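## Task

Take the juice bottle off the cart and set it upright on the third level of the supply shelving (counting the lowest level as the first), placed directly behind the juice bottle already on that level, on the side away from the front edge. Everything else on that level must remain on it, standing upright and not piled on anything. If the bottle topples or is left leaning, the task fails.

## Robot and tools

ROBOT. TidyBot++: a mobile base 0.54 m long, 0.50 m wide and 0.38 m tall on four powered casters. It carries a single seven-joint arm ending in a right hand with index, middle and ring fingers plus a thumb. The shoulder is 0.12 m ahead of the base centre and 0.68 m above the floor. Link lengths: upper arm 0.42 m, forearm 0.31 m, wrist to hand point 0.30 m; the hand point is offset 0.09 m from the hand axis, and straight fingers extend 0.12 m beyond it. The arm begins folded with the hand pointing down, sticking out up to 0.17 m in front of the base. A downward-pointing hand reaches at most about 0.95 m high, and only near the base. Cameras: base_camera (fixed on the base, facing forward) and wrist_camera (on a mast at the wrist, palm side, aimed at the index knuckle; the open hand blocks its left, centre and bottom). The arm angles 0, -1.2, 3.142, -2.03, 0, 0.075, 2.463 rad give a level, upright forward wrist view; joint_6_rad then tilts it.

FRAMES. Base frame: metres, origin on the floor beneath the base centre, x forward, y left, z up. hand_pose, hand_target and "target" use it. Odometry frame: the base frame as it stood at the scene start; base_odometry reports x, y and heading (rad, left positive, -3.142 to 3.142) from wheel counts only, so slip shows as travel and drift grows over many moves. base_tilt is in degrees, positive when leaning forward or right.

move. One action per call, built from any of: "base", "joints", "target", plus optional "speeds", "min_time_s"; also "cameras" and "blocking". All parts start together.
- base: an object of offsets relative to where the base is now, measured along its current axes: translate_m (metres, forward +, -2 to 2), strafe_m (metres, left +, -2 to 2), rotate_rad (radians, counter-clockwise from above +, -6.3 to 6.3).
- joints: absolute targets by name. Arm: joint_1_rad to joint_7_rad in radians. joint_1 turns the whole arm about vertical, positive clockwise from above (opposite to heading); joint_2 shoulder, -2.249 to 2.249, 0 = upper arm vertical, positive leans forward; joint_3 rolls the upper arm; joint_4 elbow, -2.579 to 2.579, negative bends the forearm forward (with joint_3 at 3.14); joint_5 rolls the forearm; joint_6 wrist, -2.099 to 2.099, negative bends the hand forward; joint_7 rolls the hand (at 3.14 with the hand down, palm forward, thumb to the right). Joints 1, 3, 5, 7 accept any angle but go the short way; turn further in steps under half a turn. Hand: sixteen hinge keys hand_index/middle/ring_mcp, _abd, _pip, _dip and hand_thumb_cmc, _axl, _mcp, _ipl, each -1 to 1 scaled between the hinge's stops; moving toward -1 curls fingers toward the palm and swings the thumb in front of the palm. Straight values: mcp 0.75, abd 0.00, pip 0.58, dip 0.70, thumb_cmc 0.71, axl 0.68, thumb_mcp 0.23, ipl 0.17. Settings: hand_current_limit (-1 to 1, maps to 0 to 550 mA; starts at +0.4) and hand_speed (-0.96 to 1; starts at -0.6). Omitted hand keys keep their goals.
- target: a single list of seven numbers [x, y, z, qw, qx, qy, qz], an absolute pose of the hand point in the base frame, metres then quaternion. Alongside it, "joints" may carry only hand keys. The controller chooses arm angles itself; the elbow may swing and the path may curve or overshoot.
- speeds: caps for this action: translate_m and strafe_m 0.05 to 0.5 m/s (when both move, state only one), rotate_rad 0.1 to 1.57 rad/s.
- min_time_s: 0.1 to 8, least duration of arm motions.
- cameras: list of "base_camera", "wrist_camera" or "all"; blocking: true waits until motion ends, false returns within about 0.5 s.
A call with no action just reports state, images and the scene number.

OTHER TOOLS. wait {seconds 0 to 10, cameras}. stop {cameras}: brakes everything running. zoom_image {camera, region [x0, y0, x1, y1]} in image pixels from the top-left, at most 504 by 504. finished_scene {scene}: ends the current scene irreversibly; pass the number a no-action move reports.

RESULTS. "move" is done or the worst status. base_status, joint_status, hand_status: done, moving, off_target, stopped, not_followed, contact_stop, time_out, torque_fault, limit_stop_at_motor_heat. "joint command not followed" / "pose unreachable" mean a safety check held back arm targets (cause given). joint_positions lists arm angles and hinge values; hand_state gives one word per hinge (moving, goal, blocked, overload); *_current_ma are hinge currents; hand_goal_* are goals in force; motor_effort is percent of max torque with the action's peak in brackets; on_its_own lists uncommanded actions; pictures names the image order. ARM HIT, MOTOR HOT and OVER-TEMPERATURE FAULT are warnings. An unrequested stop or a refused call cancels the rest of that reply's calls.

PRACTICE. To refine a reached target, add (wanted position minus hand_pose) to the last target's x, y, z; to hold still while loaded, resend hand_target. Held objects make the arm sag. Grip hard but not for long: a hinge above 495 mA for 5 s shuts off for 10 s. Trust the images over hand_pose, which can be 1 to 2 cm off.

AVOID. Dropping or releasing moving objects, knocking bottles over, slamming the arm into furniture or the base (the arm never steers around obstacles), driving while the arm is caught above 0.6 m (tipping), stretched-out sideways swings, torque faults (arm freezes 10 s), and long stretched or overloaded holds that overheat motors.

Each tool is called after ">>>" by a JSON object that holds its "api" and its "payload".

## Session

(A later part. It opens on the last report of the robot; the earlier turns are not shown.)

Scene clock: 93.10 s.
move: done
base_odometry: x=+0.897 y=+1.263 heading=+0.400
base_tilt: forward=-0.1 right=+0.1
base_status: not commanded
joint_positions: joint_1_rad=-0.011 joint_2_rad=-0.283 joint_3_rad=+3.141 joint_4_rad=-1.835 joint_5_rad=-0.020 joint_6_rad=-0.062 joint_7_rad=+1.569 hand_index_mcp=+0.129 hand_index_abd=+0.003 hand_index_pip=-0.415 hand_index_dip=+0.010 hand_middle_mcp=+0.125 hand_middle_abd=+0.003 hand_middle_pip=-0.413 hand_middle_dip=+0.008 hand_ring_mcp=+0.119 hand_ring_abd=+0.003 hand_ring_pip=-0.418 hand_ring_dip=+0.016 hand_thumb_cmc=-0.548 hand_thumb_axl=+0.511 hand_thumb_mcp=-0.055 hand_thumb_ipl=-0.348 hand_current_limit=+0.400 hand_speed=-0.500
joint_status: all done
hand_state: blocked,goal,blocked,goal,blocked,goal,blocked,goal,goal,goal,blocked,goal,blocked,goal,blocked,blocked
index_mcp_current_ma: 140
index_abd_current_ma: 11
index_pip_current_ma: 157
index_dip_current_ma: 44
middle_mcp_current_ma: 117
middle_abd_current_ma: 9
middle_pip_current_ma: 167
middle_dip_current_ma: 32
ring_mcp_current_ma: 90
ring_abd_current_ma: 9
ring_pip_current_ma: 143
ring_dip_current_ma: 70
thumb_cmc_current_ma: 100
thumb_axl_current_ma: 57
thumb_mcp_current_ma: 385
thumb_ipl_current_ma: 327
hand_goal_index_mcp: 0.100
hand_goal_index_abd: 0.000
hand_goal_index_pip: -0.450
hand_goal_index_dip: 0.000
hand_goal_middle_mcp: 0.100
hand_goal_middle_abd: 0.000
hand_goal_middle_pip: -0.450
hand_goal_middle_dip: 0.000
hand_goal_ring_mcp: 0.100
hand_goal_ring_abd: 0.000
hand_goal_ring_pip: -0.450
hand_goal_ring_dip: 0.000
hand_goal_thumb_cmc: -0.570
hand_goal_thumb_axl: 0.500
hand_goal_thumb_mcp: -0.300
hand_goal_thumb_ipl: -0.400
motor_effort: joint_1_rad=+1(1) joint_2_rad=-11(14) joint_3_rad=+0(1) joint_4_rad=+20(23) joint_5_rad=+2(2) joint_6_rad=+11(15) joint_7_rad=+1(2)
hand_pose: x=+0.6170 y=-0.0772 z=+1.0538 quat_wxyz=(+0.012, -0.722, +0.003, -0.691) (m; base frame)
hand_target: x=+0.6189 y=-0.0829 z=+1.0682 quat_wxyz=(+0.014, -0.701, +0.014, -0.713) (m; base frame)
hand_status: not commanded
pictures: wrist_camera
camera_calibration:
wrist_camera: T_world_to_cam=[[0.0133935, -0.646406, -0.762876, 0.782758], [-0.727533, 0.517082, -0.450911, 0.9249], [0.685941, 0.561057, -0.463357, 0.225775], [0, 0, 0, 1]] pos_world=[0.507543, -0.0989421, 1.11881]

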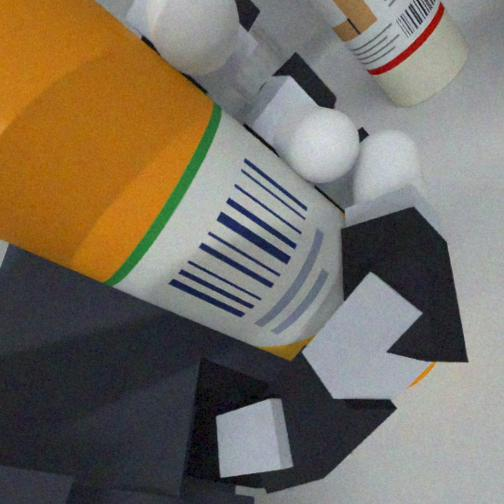

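>>> {"api": "move", "payload": {"joints": {"joint_2_rad":-0.28,"joint_4_rad":-1.86,"joint_6_rad":0.06}, "min_time_s": 1.0}}

Scene clock: 94.67 s.
move: done
base_odometry: x=+0.897 y=+1.263 heading=+0.400
base_tilt: forward=-0.1 right=+0.1
base_status: not commanded
joint_positions: joint_1_rad=-0.011 joint_2_rad=-0.283 joint_3_rad=+3.141 joint_4_rad=-1.857 joint_5_rad=-0.020 joint_6_rad=-0.013 joint_7_rad=+1.569 hand_index_mcp=+0.129 hand_index_abd=+0.003 hand_index_pip=-0.415 hand_index_dip=+0.010 hand_middle_mcp=+0.125 hand_middle_abd=+0.003 hand_middle_pip=-0.413 hand_middle_dip=+0.008 hand_ring_mcp=+0.119 hand_ring_abd=+0.003 hand_ring_pip=-0.418 hand_ring_dip=+0.016 hand_thumb_cmc=-0.548 hand_thumb_axl=+0.511 hand_thumb_mcp=-0.055 hand_thumb_ipl=-0.348 hand_current_limit=+0.400 hand_speed=-0.500
joint_status: all done
hand_state: blocked,goal,blocked,goal,blocked,goal,blocked,goal,goal,goal,blocked,goal,blocked,goal,blocked,blocked
index_mcp_current_ma: 140
index_abd_current_ma: 11
index_pip_current_ma: 157
index_dip_current_ma: 44
middle_mcp_current_ma: 117
middle_abd_current_ma: 9
middle_pip_current_ma: 167
middle_dip_current_ma: 32
ring_mcp_current_ma: 90
ring_abd_current_ma: 9
ring_pip_current_ma: 143
ring_dip_current_ma: 70
thumb_cmc_current_ma: 100
thumb_axl_current_ma: 57
thumb_mcp_current_ma: 385
thumb_ipl_current_ma: 326
hand_goal_index_mcp: 0.100
hand_goal_index_abd: 0.000
hand_goal_index_pip: -0.450
hand_goal_index_dip: 0.000
hand_goal_middle_mcp: 0.100
hand_goal_middle_abd: 0.000
hand_goal_middle_pip: -0.450
hand_goal_middle_dip: 0.000
hand_goal_ring_mcp: 0.100
hand_goal_ring_abd: 0.000
hand_goal_ring_pip: -0.450
hand_goal_ring_dip: 0.000
hand_goal_thumb_cmc: -0.570
hand_goal_thumb_axl: 0.500
hand_goal_thumb_mcp: -0.300
hand_goal_thumb_ipl: -0.400
motor_effort: joint_1_rad=+1(1) joint_2_rad=-11(12) joint_3_rad=+0(1) joint_4_rad=+20(21) joint_5_rad=+2(2) joint_6_rad=+12(13) joint_7_rad=+0(1)
hand_pose: x=+0.6178 y=-0.0775 z=+1.0553 quat_wxyz=(+0.011, -0.713, +0.004, -0.701) (m; base frame)
hand_target: x=+0.6194 y=-0.0829 z=+1.0725 quat_wxyz=(+0.015, -0.689, +0.014, -0.725) (m; base frame)
hand_status: not commanded
pictures: none

>>> {"api": "move", "payload": {"joints": {"joint_2_rad":-0.275,"joint_4_rad":-1.885,"joint_6_rad":0.09}, "min_time_s": 1.0}}

Scene clock: 96.07 s.
move: done
base_odometry: x=+0.897 y=+1.263 heading=+0.400
base_tilt: forward=-0.1 right=+0.1
base_status: not commanded
joint_positions: joint_1_rad=-0.011 joint_2_rad=-0.283 joint_3_rad=+3.141 joint_4_rad=-1.874 joint_5_rad=-0.020 joint_6_rad=+0.025 joint_7_rad=+1.569 hand_index_mcp=+0.128 hand_index_abd=+0.003 hand_index_pip=-0.415 hand_index_dip=+0.011 hand_middle_mcp=+0.125 hand_middle_abd=+0.003 hand_middle_pip=-0.413 hand_middle_dip=+0.008 hand_ring_mcp=+0.119 hand_ring_abd=+0.003 hand_ring_pip=-0.418 hand_ring_dip=+0.016 hand_thumb_cmc=-0.548 hand_thumb_axl=+0.511 hand_thumb_mcp=-0.054 hand_thumb_ipl=-0.350 hand_current_limit=+0.400 hand_speed=-0.500
joint_status: all done
hand_state: blocked,goal,blocked,goal,blocked,goal,blocked,goal,goal,goal,blocked,goal,blocked,goal,blocked,blocked
index_mcp_current_ma: 134
index_abd_current_ma: 11
index_pip_current_ma: 157
index_dip_current_ma: 47
middle_mcp_current_ma: 116
middle_abd_current_ma: 9
middle_pip_current_ma: 167
middle_dip_current_ma: 33
ring_mcp_current_ma: 90
ring_abd_current_ma: 9
ring_pip_current_ma: 143
ring_dip_current_ma: 70
thumb_cmc_current_ma: 100
thumb_axl_current_ma: 57
thumb_mcp_current_ma: 385
thumb_ipl_current_ma: 314
hand_goal_index_mcp: 0.100
hand_goal_index_abd: 0.000
hand_goal_index_pip: -0.450
hand_goal_index_dip: 0.000
hand_goal_middle_mcp: 0.100
hand_goal_middle_abd: 0.000
hand_goal_middle_pip: -0.450
hand_goal_middle_dip: 0.000
hand_goal_ring_mcp: 0.100
hand_goal_ring_abd: 0.000
hand_goal_ring_pip: -0.450
hand_goal_ring_dip: 0.000
hand_goal_thumb_cmc: -0.570
hand_goal_thumb_axl: 0.500
hand_goal_thumb_mcp: -0.300
hand_goal_thumb_ipl: -0.400
motor_effort: joint_1_rad=+0(1) joint_2_rad=-10(12) joint_3_rad=+0(1) joint_4_rad=+19(20) joint_5_rad=+2(2) joint_6_rad=+11(12) joint_7_rad=+0(1)
hand_pose: x=+0.6183 y=-0.0777 z=+1.0564 quat_wxyz=(+0.011, -0.705, +0.004, -0.709) (m; base frame)
hand_target: x=+0.6212 y=-0.0829 z=+1.0636 quat_wxyz=(+0.015, -0.689, +0.014, -0.725) (m; base frame)
hand_status: not commanded
pictures: none

>>> {"api": "move", "payload": {"joints": {"hand_thumb_mcp":0.4,"hand_thumb_ipl":0.17}}}

>>> {"api": "move", "payload": {"joints": {"hand_index_mcp":0.75,"hand_middle_mcp":0.75,"hand_ring_mcp":0.75,"hand_index_pip":0.58,"hand_middle_pip":0.58,"hand_ring_pip":0.58,"hand_index_dip":0.7,"hand_middle_dip":0.7,"hand_ring_dip":0.7}, "cameras": ["wrist_camera"]}}

Scene clock: 97.33 s.
move: done
base_odometry: x=+0.897 y=+1.263 heading=+0.400
base_tilt: forward=-0.2 right=+0.1
base_status: not commanded
joint_positions: joint_1_rad=-0.011 joint_2_rad=-0.283 joint_3_rad=+3.141 joint_4_rad=-1.874 joint_5_rad=-0.020 joint_6_rad=+0.026 joint_7_rad=+1.569 hand_index_mcp=+0.127 hand_index_abd=+0.003 hand_index_pip=-0.415 hand_index_dip=+0.013 hand_middle_mcp=+0.124 hand_middle_abd=+0.003 hand_middle_pip=-0.413 hand_middle_dip=+0.009 hand_ring_mcp=+0.119 hand_ring_abd=+0.003 hand_ring_pip=-0.418 hand_ring_dip=+0.016 hand_thumb_cmc=-0.550 hand_thumb_axl=+0.501 hand_thumb_mcp=+0.399 hand_thumb_ipl=+0.168 hand_current_limit=+0.400 hand_speed=-0.500
joint_status: all done
hand_state: blocked,goal,blocked,goal,blocked,goal,blocked,goal,goal,goal,blocked,goal,blocked,goal,goal,goal
index_mcp_current_ma: 128
index_abd_current_ma: 11
index_pip_current_ma: 157
index_dip_current_ma: 54
middle_mcp_current_ma: 112
middle_abd_current_ma: 9
middle_pip_current_ma: 167
middle_dip_current_ma: 37
ring_mcp_current_ma: 90
ring_abd_current_ma: 9
ring_pip_current_ma: 143
ring_dip_current_ma: 70
thumb_cmc_current_ma: 92
thumb_axl_current_ma: 5
thumb_mcp_current_ma: -4
thumb_ipl_current_ma: -9
hand_goal_index_mcp: 0.100
hand_goal_index_abd: 0.000
hand_goal_index_pip: -0.450
hand_goal_index_dip: 0.000
hand_goal_middle_mcp: 0.100
hand_goal_middle_abd: 0.000
hand_goal_middle_pip: -0.450
hand_goal_middle_dip: 0.000
hand_goal_ring_mcp: 0.100
hand_goal_ring_abd: 0.000
hand_goal_ring_pip: -0.450
hand_goal_ring_dip: 0.000
hand_goal_thumb_cmc: -0.570
hand_goal_thumb_axl: 0.500
hand_goal_thumb_mcp: 0.400
hand_goal_thumb_ipl: 0.170
motor_effort: joint_1_rad=+1(2) joint_2_rad=-11(11) joint_3_rad=+1(1) joint_4_rad=+19(19) joint_5_rad=+2(2) joint_6_rad=+10(11) joint_7_rad=+1(1)
hand_pose: x=+0.6183 y=-0.0777 z=+1.0565 quat_wxyz=(+0.011, -0.705, +0.004, -0.709) (m; base frame)
hand_target: x=+0.6212 y=-0.0829 z=+1.0636 quat_wxyz=(+0.015, -0.689, +0.014, -0.725) (m; base frame)
hand_status: not commanded
pictures: none

Scene clock: 98.40 s.
move: done
base_odometry: x=+0.897 y=+1.263 heading=+0.400
base_tilt: forward=-0.1 right=+0.1
base_status: not commanded
joint_positions: joint_1_rad=-0.011 joint_2_rad=-0.283 joint_3_rad=+3.141 joint_4_rad=-1.874 joint_5_rad=-0.020 joint_6_rad=+0.036 joint_7_rad=+1.569 hand_index_mcp=+0.748 hand_index_abd=+0.003 hand_index_pip=+0.577 hand_index_dip=+0.697 hand_middle_mcp=+0.748 hand_middle_abd=+0.003 hand_middle_pip=+0.577 hand_middle_dip=+0.698 hand_ring_mcp=+0.748 hand_ring_abd=+0.003 hand_ring_pip=+0.577 hand_ring_dip=+0.697 hand_thumb_cmc=-0.550 hand_thumb_axl=+0.501 hand_thumb_mcp=+0.399 hand_thumb_ipl=+0.168 hand_current_limit=+0.400 hand_speed=-0.500
joint_status: all done
hand_state: goal,goal,goal,goal,goal,goal,goal,goal,goal,goal,goal,goal,blocked,goal,goal,goal
index_mcp_current_ma: -10
index_abd_current_ma: 11
index_pip_current_ma: -13
index_dip_current_ma: -11
middle_mcp_current_ma: -10
middle_abd_current_ma: 9
middle_pip_current_ma: -12
middle_dip_current_ma: -10
ring_mcp_current_ma: -9
ring_abd_current_ma: 9
ring_pip_current_ma: -13
ring_dip_current_ma: -12
thumb_cmc_current_ma: 92
thumb_axl_current_ma: 5
thumb_mcp_current_ma: -4
thumb_ipl_current_ma: -9
hand_goal_index_mcp: 0.750
hand_goal_index_abd: 0.000
hand_goal_index_pip: 0.580
hand_goal_index_dip: 0.700
hand_goal_middle_mcp: 0.750
hand_goal_middle_abd: 0.000
hand_goal_middle_pip: 0.580
hand_goal_middle_dip: 0.700
hand_goal_ring_mcp: 0.750
hand_goal_ring_abd: 0.000
hand_goal_ring_pip: 0.580
hand_goal_ring_dip: 0.700
hand_goal_thumb_cmc: -0.570
hand_goal_thumb_axl: 0.500
hand_goal_thumb_mcp: 0.400
hand_goal_thumb_ipl: 0.170
motor_effort: joint_1_rad=+1(1) joint_2_rad=-9(10) joint_3_rad=+1(1) joint_4_rad=+18(19) joint_5_rad=+1(2) joint_6_rad=+9(10) joint_7_rad=+0(1)
hand_pose: x=+0.6185 y=-0.0778 z=+1.0595 quat_wxyz=(+0.011, -0.702, +0.004, -0.712) (m; base frame)
hand_target: x=+0.6212 y=-0.0829 z=+1.0636 quat_wxyz=(+0.015, -0.689, +0.014, -0.725) (m; base frame)
hand_status: not commanded
pictures: wrist_camera
camera_calibration:
wrist_camera: T_world_to_cam=[[0.0574641, -0.645953, -0.761211, 0.757824], [-0.698526, 0.518736, -0.492924, 0.95555], [0.713274, 0.560051, -0.421406, 0.166219], [0, 0, 0, 1]] pos_world=[0.505369, -0.0992505, 1.11792]

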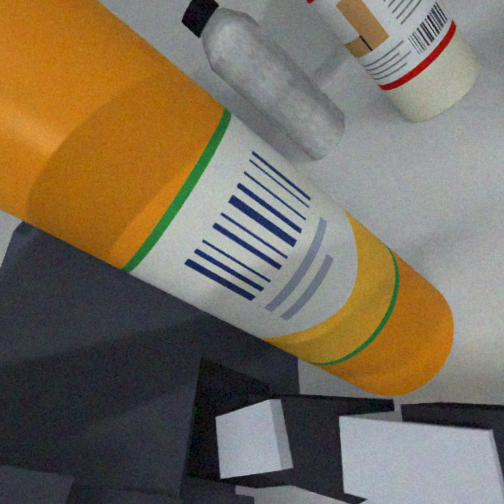

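>>> {"api": "move", "payload": {"base": {"strafe_m":0.008}, "speeds": {"strafe_m":0.1}}}

>>> {"api": "move", "payload": {"base": {"translate_m":-0.27}, "speeds": {"translate_m":0.2}, "cameras": ["wrist_camera"]}}

>>> {"api": "move", "payload": {"base": {"strafe_m":-0.537}, "cameras": ["wrist_camera"]}}

Scene clock: 99.33 s.
move: done
base_odometry: x=+0.894 y=+1.271 heading=+0.400
base_tilt: forward=-0.2 right=+0.1
base_status: done
joint_positions: joint_1_rad=-0.011 joint_2_rad=-0.283 joint_3_rad=+3.143 joint_4_rad=-1.874 joint_5_rad=-0.020 joint_6_rad=+0.036 joint_7_rad=+1.569 hand_index_mcp=+0.749 hand_index_abd=+0.003 hand_index_pip=+0.577 hand_index_dip=+0.697 hand_middle_mcp=+0.749 hand_middle_abd=+0.003 hand_middle_pip=+0.577 hand_middle_dip=+0.698 hand_ring_mcp=+0.749 hand_ring_abd=+0.003 hand_ring_pip=+0.577 hand_ring_dip=+0.697 hand_thumb_cmc=-0.550 hand_thumb_axl=+0.501 hand_thumb_mcp=+0.399 hand_thumb_ipl=+0.168 hand_current_limit=+0.400 hand_speed=-0.500
joint_status: not commanded
hand_state: goal,goal,goal,goal,goal,goal,goal,goal,goal,goal,goal,goal,blocked,goal,goal,goal
index_mcp_current_ma: -6
index_abd_current_ma: 11
index_pip_current_ma: -11
index_dip_current_ma: -11
middle_mcp_current_ma: -5
middle_abd_current_ma: 9
middle_pip_current_ma: -10
middle_dip_current_ma: -10
ring_mcp_current_ma: -5
ring_abd_current_ma: 9
ring_pip_current_ma: -12
ring_dip_current_ma: -12
thumb_cmc_current_ma: 92
thumb_axl_current_ma: 5
thumb_mcp_current_ma: -4
thumb_ipl_current_ma: -9
hand_goal_index_mcp: 0.750
hand_goal_index_abd: 0.000
hand_goal_index_pip: 0.580
hand_goal_index_dip: 0.700
hand_goal_middle_mcp: 0.750
hand_goal_middle_abd: 0.000
hand_goal_middle_pip: 0.580
hand_goal_middle_dip: 0.700
hand_goal_ring_mcp: 0.750
hand_goal_ring_abd: 0.000
hand_goal_ring_pip: 0.580
hand_goal_ring_dip: 0.700
hand_goal_thumb_cmc: -0.570
hand_goal_thumb_axl: 0.500
hand_goal_thumb_mcp: 0.400
hand_goal_thumb_ipl: 0.170
motor_effort: joint_1_rad=+1(2) joint_2_rad=-10(12) joint_3_rad=+0(3) joint_4_rad=+18(18) joint_5_rad=+1(1) joint_6_rad=+9(10) joint_7_rad=+0(0)
hand_pose: x=+0.6184 y=-0.0785 z=+1.0596 quat_wxyz=(+0.011, -0.701, +0.004, -0.713) (m; base frame)
hand_target: x=+0.6212 y=-0.0829 z=+1.0636 quat_wxyz=(+0.015, -0.689, +0.014, -0.725) (m; base frame)
hand_status: not commanded
pictures: none

Scene clock: 101.43 s.
move: done
base_odometry: x=+0.645 y=+1.165 heading=+0.400
base_tilt: forward=-0.1 right=+0.1
base_status: done
joint_positions: joint_1_rad=-0.011 joint_2_rad=-0.281 joint_3_rad=+3.143 joint_4_rad=-1.874 joint_5_rad=-0.020 joint_6_rad=+0.038 joint_7_rad=+1.569 hand_index_mcp=+0.749 hand_index_abd=+0.003 hand_index_pip=+0.577 hand_index_dip=+0.697 hand_middle_mcp=+0.749 hand_middle_abd=+0.003 hand_middle_pip=+0.577 hand_middle_dip=+0.698 hand_ring_mcp=+0.749 hand_ring_abd=+0.003 hand_ring_pip=+0.577 hand_ring_dip=+0.697 hand_thumb_cmc=-0.550 hand_thumb_axl=+0.501 hand_thumb_mcp=+0.399 hand_thumb_ipl=+0.168 hand_current_limit=+0.400 hand_speed=-0.500
joint_status: not commanded
hand_state: goal,goal,goal,goal,goal,goal,goal,goal,goal,goal,goal,goal,blocked,goal,goal,goal
index_mcp_current_ma: -5
index_abd_current_ma: 11
index_pip_current_ma: -11
index_dip_current_ma: -11
middle_mcp_current_ma: -5
middle_abd_current_ma: 9
middle_pip_current_ma: -10
middle_dip_current_ma: -10
ring_mcp_current_ma: -5
ring_abd_current_ma: 9
ring_pip_current_ma: -11
ring_dip_current_ma: -12
thumb_cmc_current_ma: 92
thumb_axl_current_ma: 5
thumb_mcp_current_ma: -3
thumb_ipl_current_ma: -9
hand_goal_index_mcp: 0.750
hand_goal_index_abd: 0.000
hand_goal_index_pip: 0.580
hand_goal_index_dip: 0.700
hand_goal_middle_mcp: 0.750
hand_goal_middle_abd: 0.000
hand_goal_middle_pip: 0.580
hand_goal_middle_dip: 0.700
hand_goal_ring_mcp: 0.750
hand_goal_ring_abd: 0.000
hand_goal_ring_pip: 0.580
hand_goal_ring_dip: 0.700
hand_goal_thumb_cmc: -0.570
hand_goal_thumb_axl: 0.500
hand_goal_thumb_mcp: 0.400
hand_goal_thumb_ipl: 0.170
motor_effort: joint_1_rad=+1(1) joint_2_rad=-10(14) joint_3_rad=+1(1) joint_4_rad=+18(18) joint_5_rad=+1(1) joint_6_rad=+9(10) joint_7_rad=+0(1)
hand_pose: x=+0.6192 y=-0.0786 z=+1.0589 quat_wxyz=(+0.011, -0.702, +0.005, -0.712) (m; base frame)
hand_target: x=+0.6212 y=-0.0829 z=+1.0636 quat_wxyz=(+0.015, -0.689, +0.014, -0.725) (m; base frame)
hand_status: not commanded
pictures: wrist_camera
camera_calibration:
wrist_camera: T_world_to_cam=[[0.05616, -0.64576, -0.761472, 0.757835], [-0.69807, 0.51988, -0.492364, 0.955442], [0.713824, 0.559212, -0.421589, 0.165628], [0, 0, 0, 1]] pos_world=[0.506176, -0.0999572, 1.11732]

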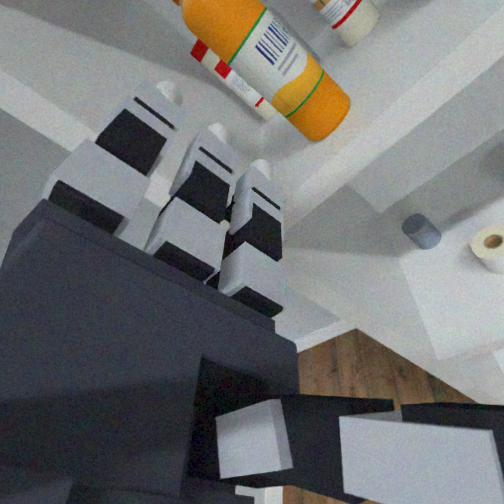

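Scene clock: 103.80 s.
move: done
base_odometry: x=+0.854 y=+0.671 heading=+0.399
base_tilt: forward=-0.1 right=+0.2
base_status: done
joint_positions: joint_1_rad=-0.011 joint_2_rad=-0.281 joint_3_rad=+3.146 joint_4_rad=-1.874 joint_5_rad=-0.020 joint_6_rad=+0.038 joint_7_rad=+1.569 hand_index_mcp=+0.749 hand_index_abd=+0.003 hand_index_pip=+0.577 hand_index_dip=+0.697 hand_middle_mcp=+0.749 hand_middle_abd=+0.003 hand_middle_pip=+0.578 hand_middle_dip=+0.698 hand_ring_mcp=+0.749 hand_ring_abd=+0.003 hand_ring_pip=+0.577 hand_ring_dip=+0.697 hand_thumb_cmc=-0.550 hand_thumb_axl=+0.501 hand_thumb_mcp=+0.399 hand_thumb_ipl=+0.168 hand_current_limit=+0.400 hand_speed=-0.500
joint_status: not commanded
hand_state: goal,goal,goal,goal,goal,goal,goal,goal,goal,goal,goal,goal,blocked,goal,goal,goal
index_mcp_current_ma: -4
index_abd_current_ma: 11
index_pip_current_ma: -11
index_dip_current_ma: -11
middle_mcp_current_ma: -4
middle_abd_current_ma: 9
middle_pip_current_ma: -10
middle_dip_current_ma: -10
ring_mcp_current_ma: -4
ring_abd_current_ma: 9
ring_pip_current_ma: -11
ring_dip_current_ma: -12
thumb_cmc_current_ma: 92
thumb_axl_current_ma: 5
thumb_mcp_current_ma: -3
thumb_ipl_current_ma: -9
hand_goal_index_mcp: 0.750
hand_goal_index_abd: 0.000
hand_goal_index_pip: 0.580
hand_goal_index_dip: 0.700
hand_goal_middle_mcp: 0.750
hand_goal_middle_abd: 0.000
hand_goal_middle_pip: 0.580
hand_goal_middle_dip: 0.700
hand_goal_ring_mcp: 0.750
hand_goal_ring_abd: 0.000
hand_goal_ring_pip: 0.580
hand_goal_ring_dip: 0.700
hand_goal_thumb_cmc: -0.570
hand_goal_thumb_axl: 0.500
hand_goal_thumb_mcp: 0.400
hand_goal_thumb_ipl: 0.170
motor_effort: joint_1_rad=+1(2) joint_2_rad=-10(10) joint_3_rad=+0(2) joint_4_rad=+18(18) joint_5_rad=+1(1) joint_6_rad=+9(10) joint_7_rad=+0(0)
hand_pose: x=+0.6190 y=-0.0805 z=+1.0590 quat_wxyz=(+0.010, -0.702, +0.006, -0.713) (m; base frame)
hand_target: x=+0.6212 y=-0.0829 z=+1.0636 quat_wxyz=(+0.015, -0.689, +0.014, -0.725) (m; base frame)
hand_status: not commanded
pictures: wrist_camera
camera_calibration:
wrist_camera: T_world_to_cam=[[0.0546009, -0.645244, -0.762023, 0.758353], [-0.696061, 0.52257, -0.492361, 0.955324], [0.715904, 0.557298, -0.420596, 0.164492], [0, 0, 0, 1]] pos_world=[0.505797, -0.101573, 1.11743]

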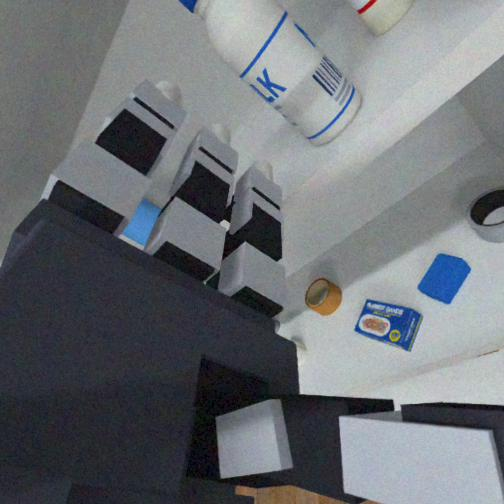

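>>> {"api": "move", "payload": {"base": {"translate_m":0.125,"strafe_m":0.01}, "speeds": {"translate_m":0.15}}}

>>> {"api": "move", "payload": {"base": {"strafe_m":-0.06}, "speeds": {"strafe_m":0.06}, "cameras": ["wrist_camera"]}}

Scene clock: 105.53 s.
move: done
base_odometry: x=+0.965 y=+0.728 heading=+0.399
base_tilt: forward=-0.1 right=+0.1
base_status: done
joint_positions: joint_1_rad=-0.011 joint_2_rad=-0.280 joint_3_rad=+3.146 joint_4_rad=-1.874 joint_5_rad=-0.020 joint_6_rad=+0.039 joint_7_rad=+1.569 hand_index_mcp=+0.749 hand_index_abd=+0.003 hand_index_pip=+0.577 hand_index_dip=+0.697 hand_middle_mcp=+0.749 hand_middle_abd=+0.003 hand_middle_pip=+0.578 hand_middle_dip=+0.698 hand_ring_mcp=+0.749 hand_ring_abd=+0.003 hand_ring_pip=+0.577 hand_ring_dip=+0.697 hand_thumb_cmc=-0.550 hand_thumb_axl=+0.501 hand_thumb_mcp=+0.399 hand_thumb_ipl=+0.168 hand_current_limit=+0.400 hand_speed=-0.500
joint_status: not commanded
hand_state: goal,goal,goal,goal,goal,goal,goal,goal,goal,goal,goal,goal,blocked,goal,goal,goal
index_mcp_current_ma: -4
index_abd_current_ma: 11
index_pip_current_ma: -11
index_dip_current_ma: -11
middle_mcp_current_ma: -4
middle_abd_current_ma: 9
middle_pip_current_ma: -10
middle_dip_current_ma: -10
ring_mcp_current_ma: -4
ring_abd_current_ma: 9
ring_pip_current_ma: -11
ring_dip_current_ma: -12
thumb_cmc_current_ma: 92
thumb_axl_current_ma: 5
thumb_mcp_current_ma: -3
thumb_ipl_current_ma: -9
hand_goal_index_mcp: 0.750
hand_goal_index_abd: 0.000
hand_goal_index_pip: 0.580
hand_goal_index_dip: 0.700
hand_goal_middle_mcp: 0.750
hand_goal_middle_abd: 0.000
hand_goal_middle_pip: 0.580
hand_goal_middle_dip: 0.700
hand_goal_ring_mcp: 0.750
hand_goal_ring_abd: 0.000
hand_goal_ring_pip: 0.580
hand_goal_ring_dip: 0.700
hand_goal_thumb_cmc: -0.570
hand_goal_thumb_axl: 0.500
hand_goal_thumb_mcp: 0.400
hand_goal_thumb_ipl: 0.170
motor_effort: joint_1_rad=+0(1) joint_2_rad=-9(13) joint_3_rad=+1(1) joint_4_rad=+18(19) joint_5_rad=+1(1) joint_6_rad=+9(10) joint_7_rad=+0(0)
hand_pose: x=+0.6191 y=-0.0805 z=+1.0592 quat_wxyz=(+0.010, -0.701, +0.006, -0.713) (m; base frame)
hand_target: x=+0.6212 y=-0.0829 z=+1.0636 quat_wxyz=(+0.015, -0.689, +0.014, -0.725) (m; base frame)
hand_status: not commanded
pictures: none

Scene clock: 107.03 s.
move: done
base_odometry: x=+0.989 y=+0.673 heading=+0.399
base_tilt: forward=-0.1 right=+0.1
base_status: done
joint_positions: joint_1_rad=-0.011 joint_2_rad=-0.280 joint_3_rad=+3.141 joint_4_rad=-1.874 joint_5_rad=-0.020 joint_6_rad=+0.039 joint_7_rad=+1.569 hand_index_mcp=+0.752 hand_index_abd=+0.003 hand_index_pip=+0.581 hand_index_dip=+0.698 hand_middle_mcp=+0.757 hand_middle_abd=+0.003 hand_middle_pip=+0.584 hand_middle_dip=+0.700 hand_ring_mcp=+0.752 hand_ring_abd=+0.003 hand_ring_pip=+0.581 hand_ring_dip=+0.698 hand_thumb_cmc=-0.550 hand_thumb_axl=+0.501 hand_thumb_mcp=+0.399 hand_thumb_ipl=+0.168 hand_current_limit=+0.400 hand_speed=-0.500
joint_status: not commanded
hand_state: goal,goal,goal,goal,goal,goal,goal,goal,goal,goal,goal,goal,blocked,goal,goal,goal
index_mcp_current_ma: 10
index_abd_current_ma: 11
index_pip_current_ma: 2
index_dip_current_ma: -6
middle_mcp_current_ma: 33
middle_abd_current_ma: 11
middle_pip_current_ma: 17
middle_dip_current_ma: 0
ring_mcp_current_ma: 10
ring_abd_current_ma: 9
ring_pip_current_ma: 2
ring_dip_current_ma: -7
thumb_cmc_current_ma: 92
thumb_axl_current_ma: 5
thumb_mcp_current_ma: -3
thumb_ipl_current_ma: -9
hand_goal_index_mcp: 0.750
hand_goal_index_abd: 0.000
hand_goal_index_pip: 0.580
hand_goal_index_dip: 0.700
hand_goal_middle_mcp: 0.750
hand_goal_middle_abd: 0.000
hand_goal_middle_pip: 0.580
hand_goal_middle_dip: 0.700
hand_goal_ring_mcp: 0.750
hand_goal_ring_abd: 0.000
hand_goal_ring_pip: 0.580
hand_goal_ring_dip: 0.700
hand_goal_thumb_cmc: -0.570
hand_goal_thumb_axl: 0.500
hand_goal_thumb_mcp: 0.400
hand_goal_thumb_ipl: 0.170
motor_effort: joint_1_rad=+1(2) joint_2_rad=-10(12) joint_3_rad=+1(3) joint_4_rad=+18(18) joint_5_rad=+1(1) joint_6_rad=+9(10) joint_7_rad=+0(0)
hand_pose: x=+0.6195 y=-0.0777 z=+1.0593 quat_wxyz=(+0.011, -0.701, +0.004, -0.713) (m; base frame)
hand_target: x=+0.6212 y=-0.0829 z=+1.0636 quat_wxyz=(+0.015, -0.689, +0.014, -0.725) (m; base frame)
hand_status: not commanded
pictures: wrist_camera
camera_calibration:
wrist_camera: T_world_to_cam=[[0.0582533, -0.645991, -0.761119, 0.757106], [-0.698114, 0.518633, -0.493616, 0.956535], [0.713613, 0.560102, -0.420763, 0.16451], [0, 0, 0, 1]] pos_world=[0.50627, -0.09915, 1.11763]

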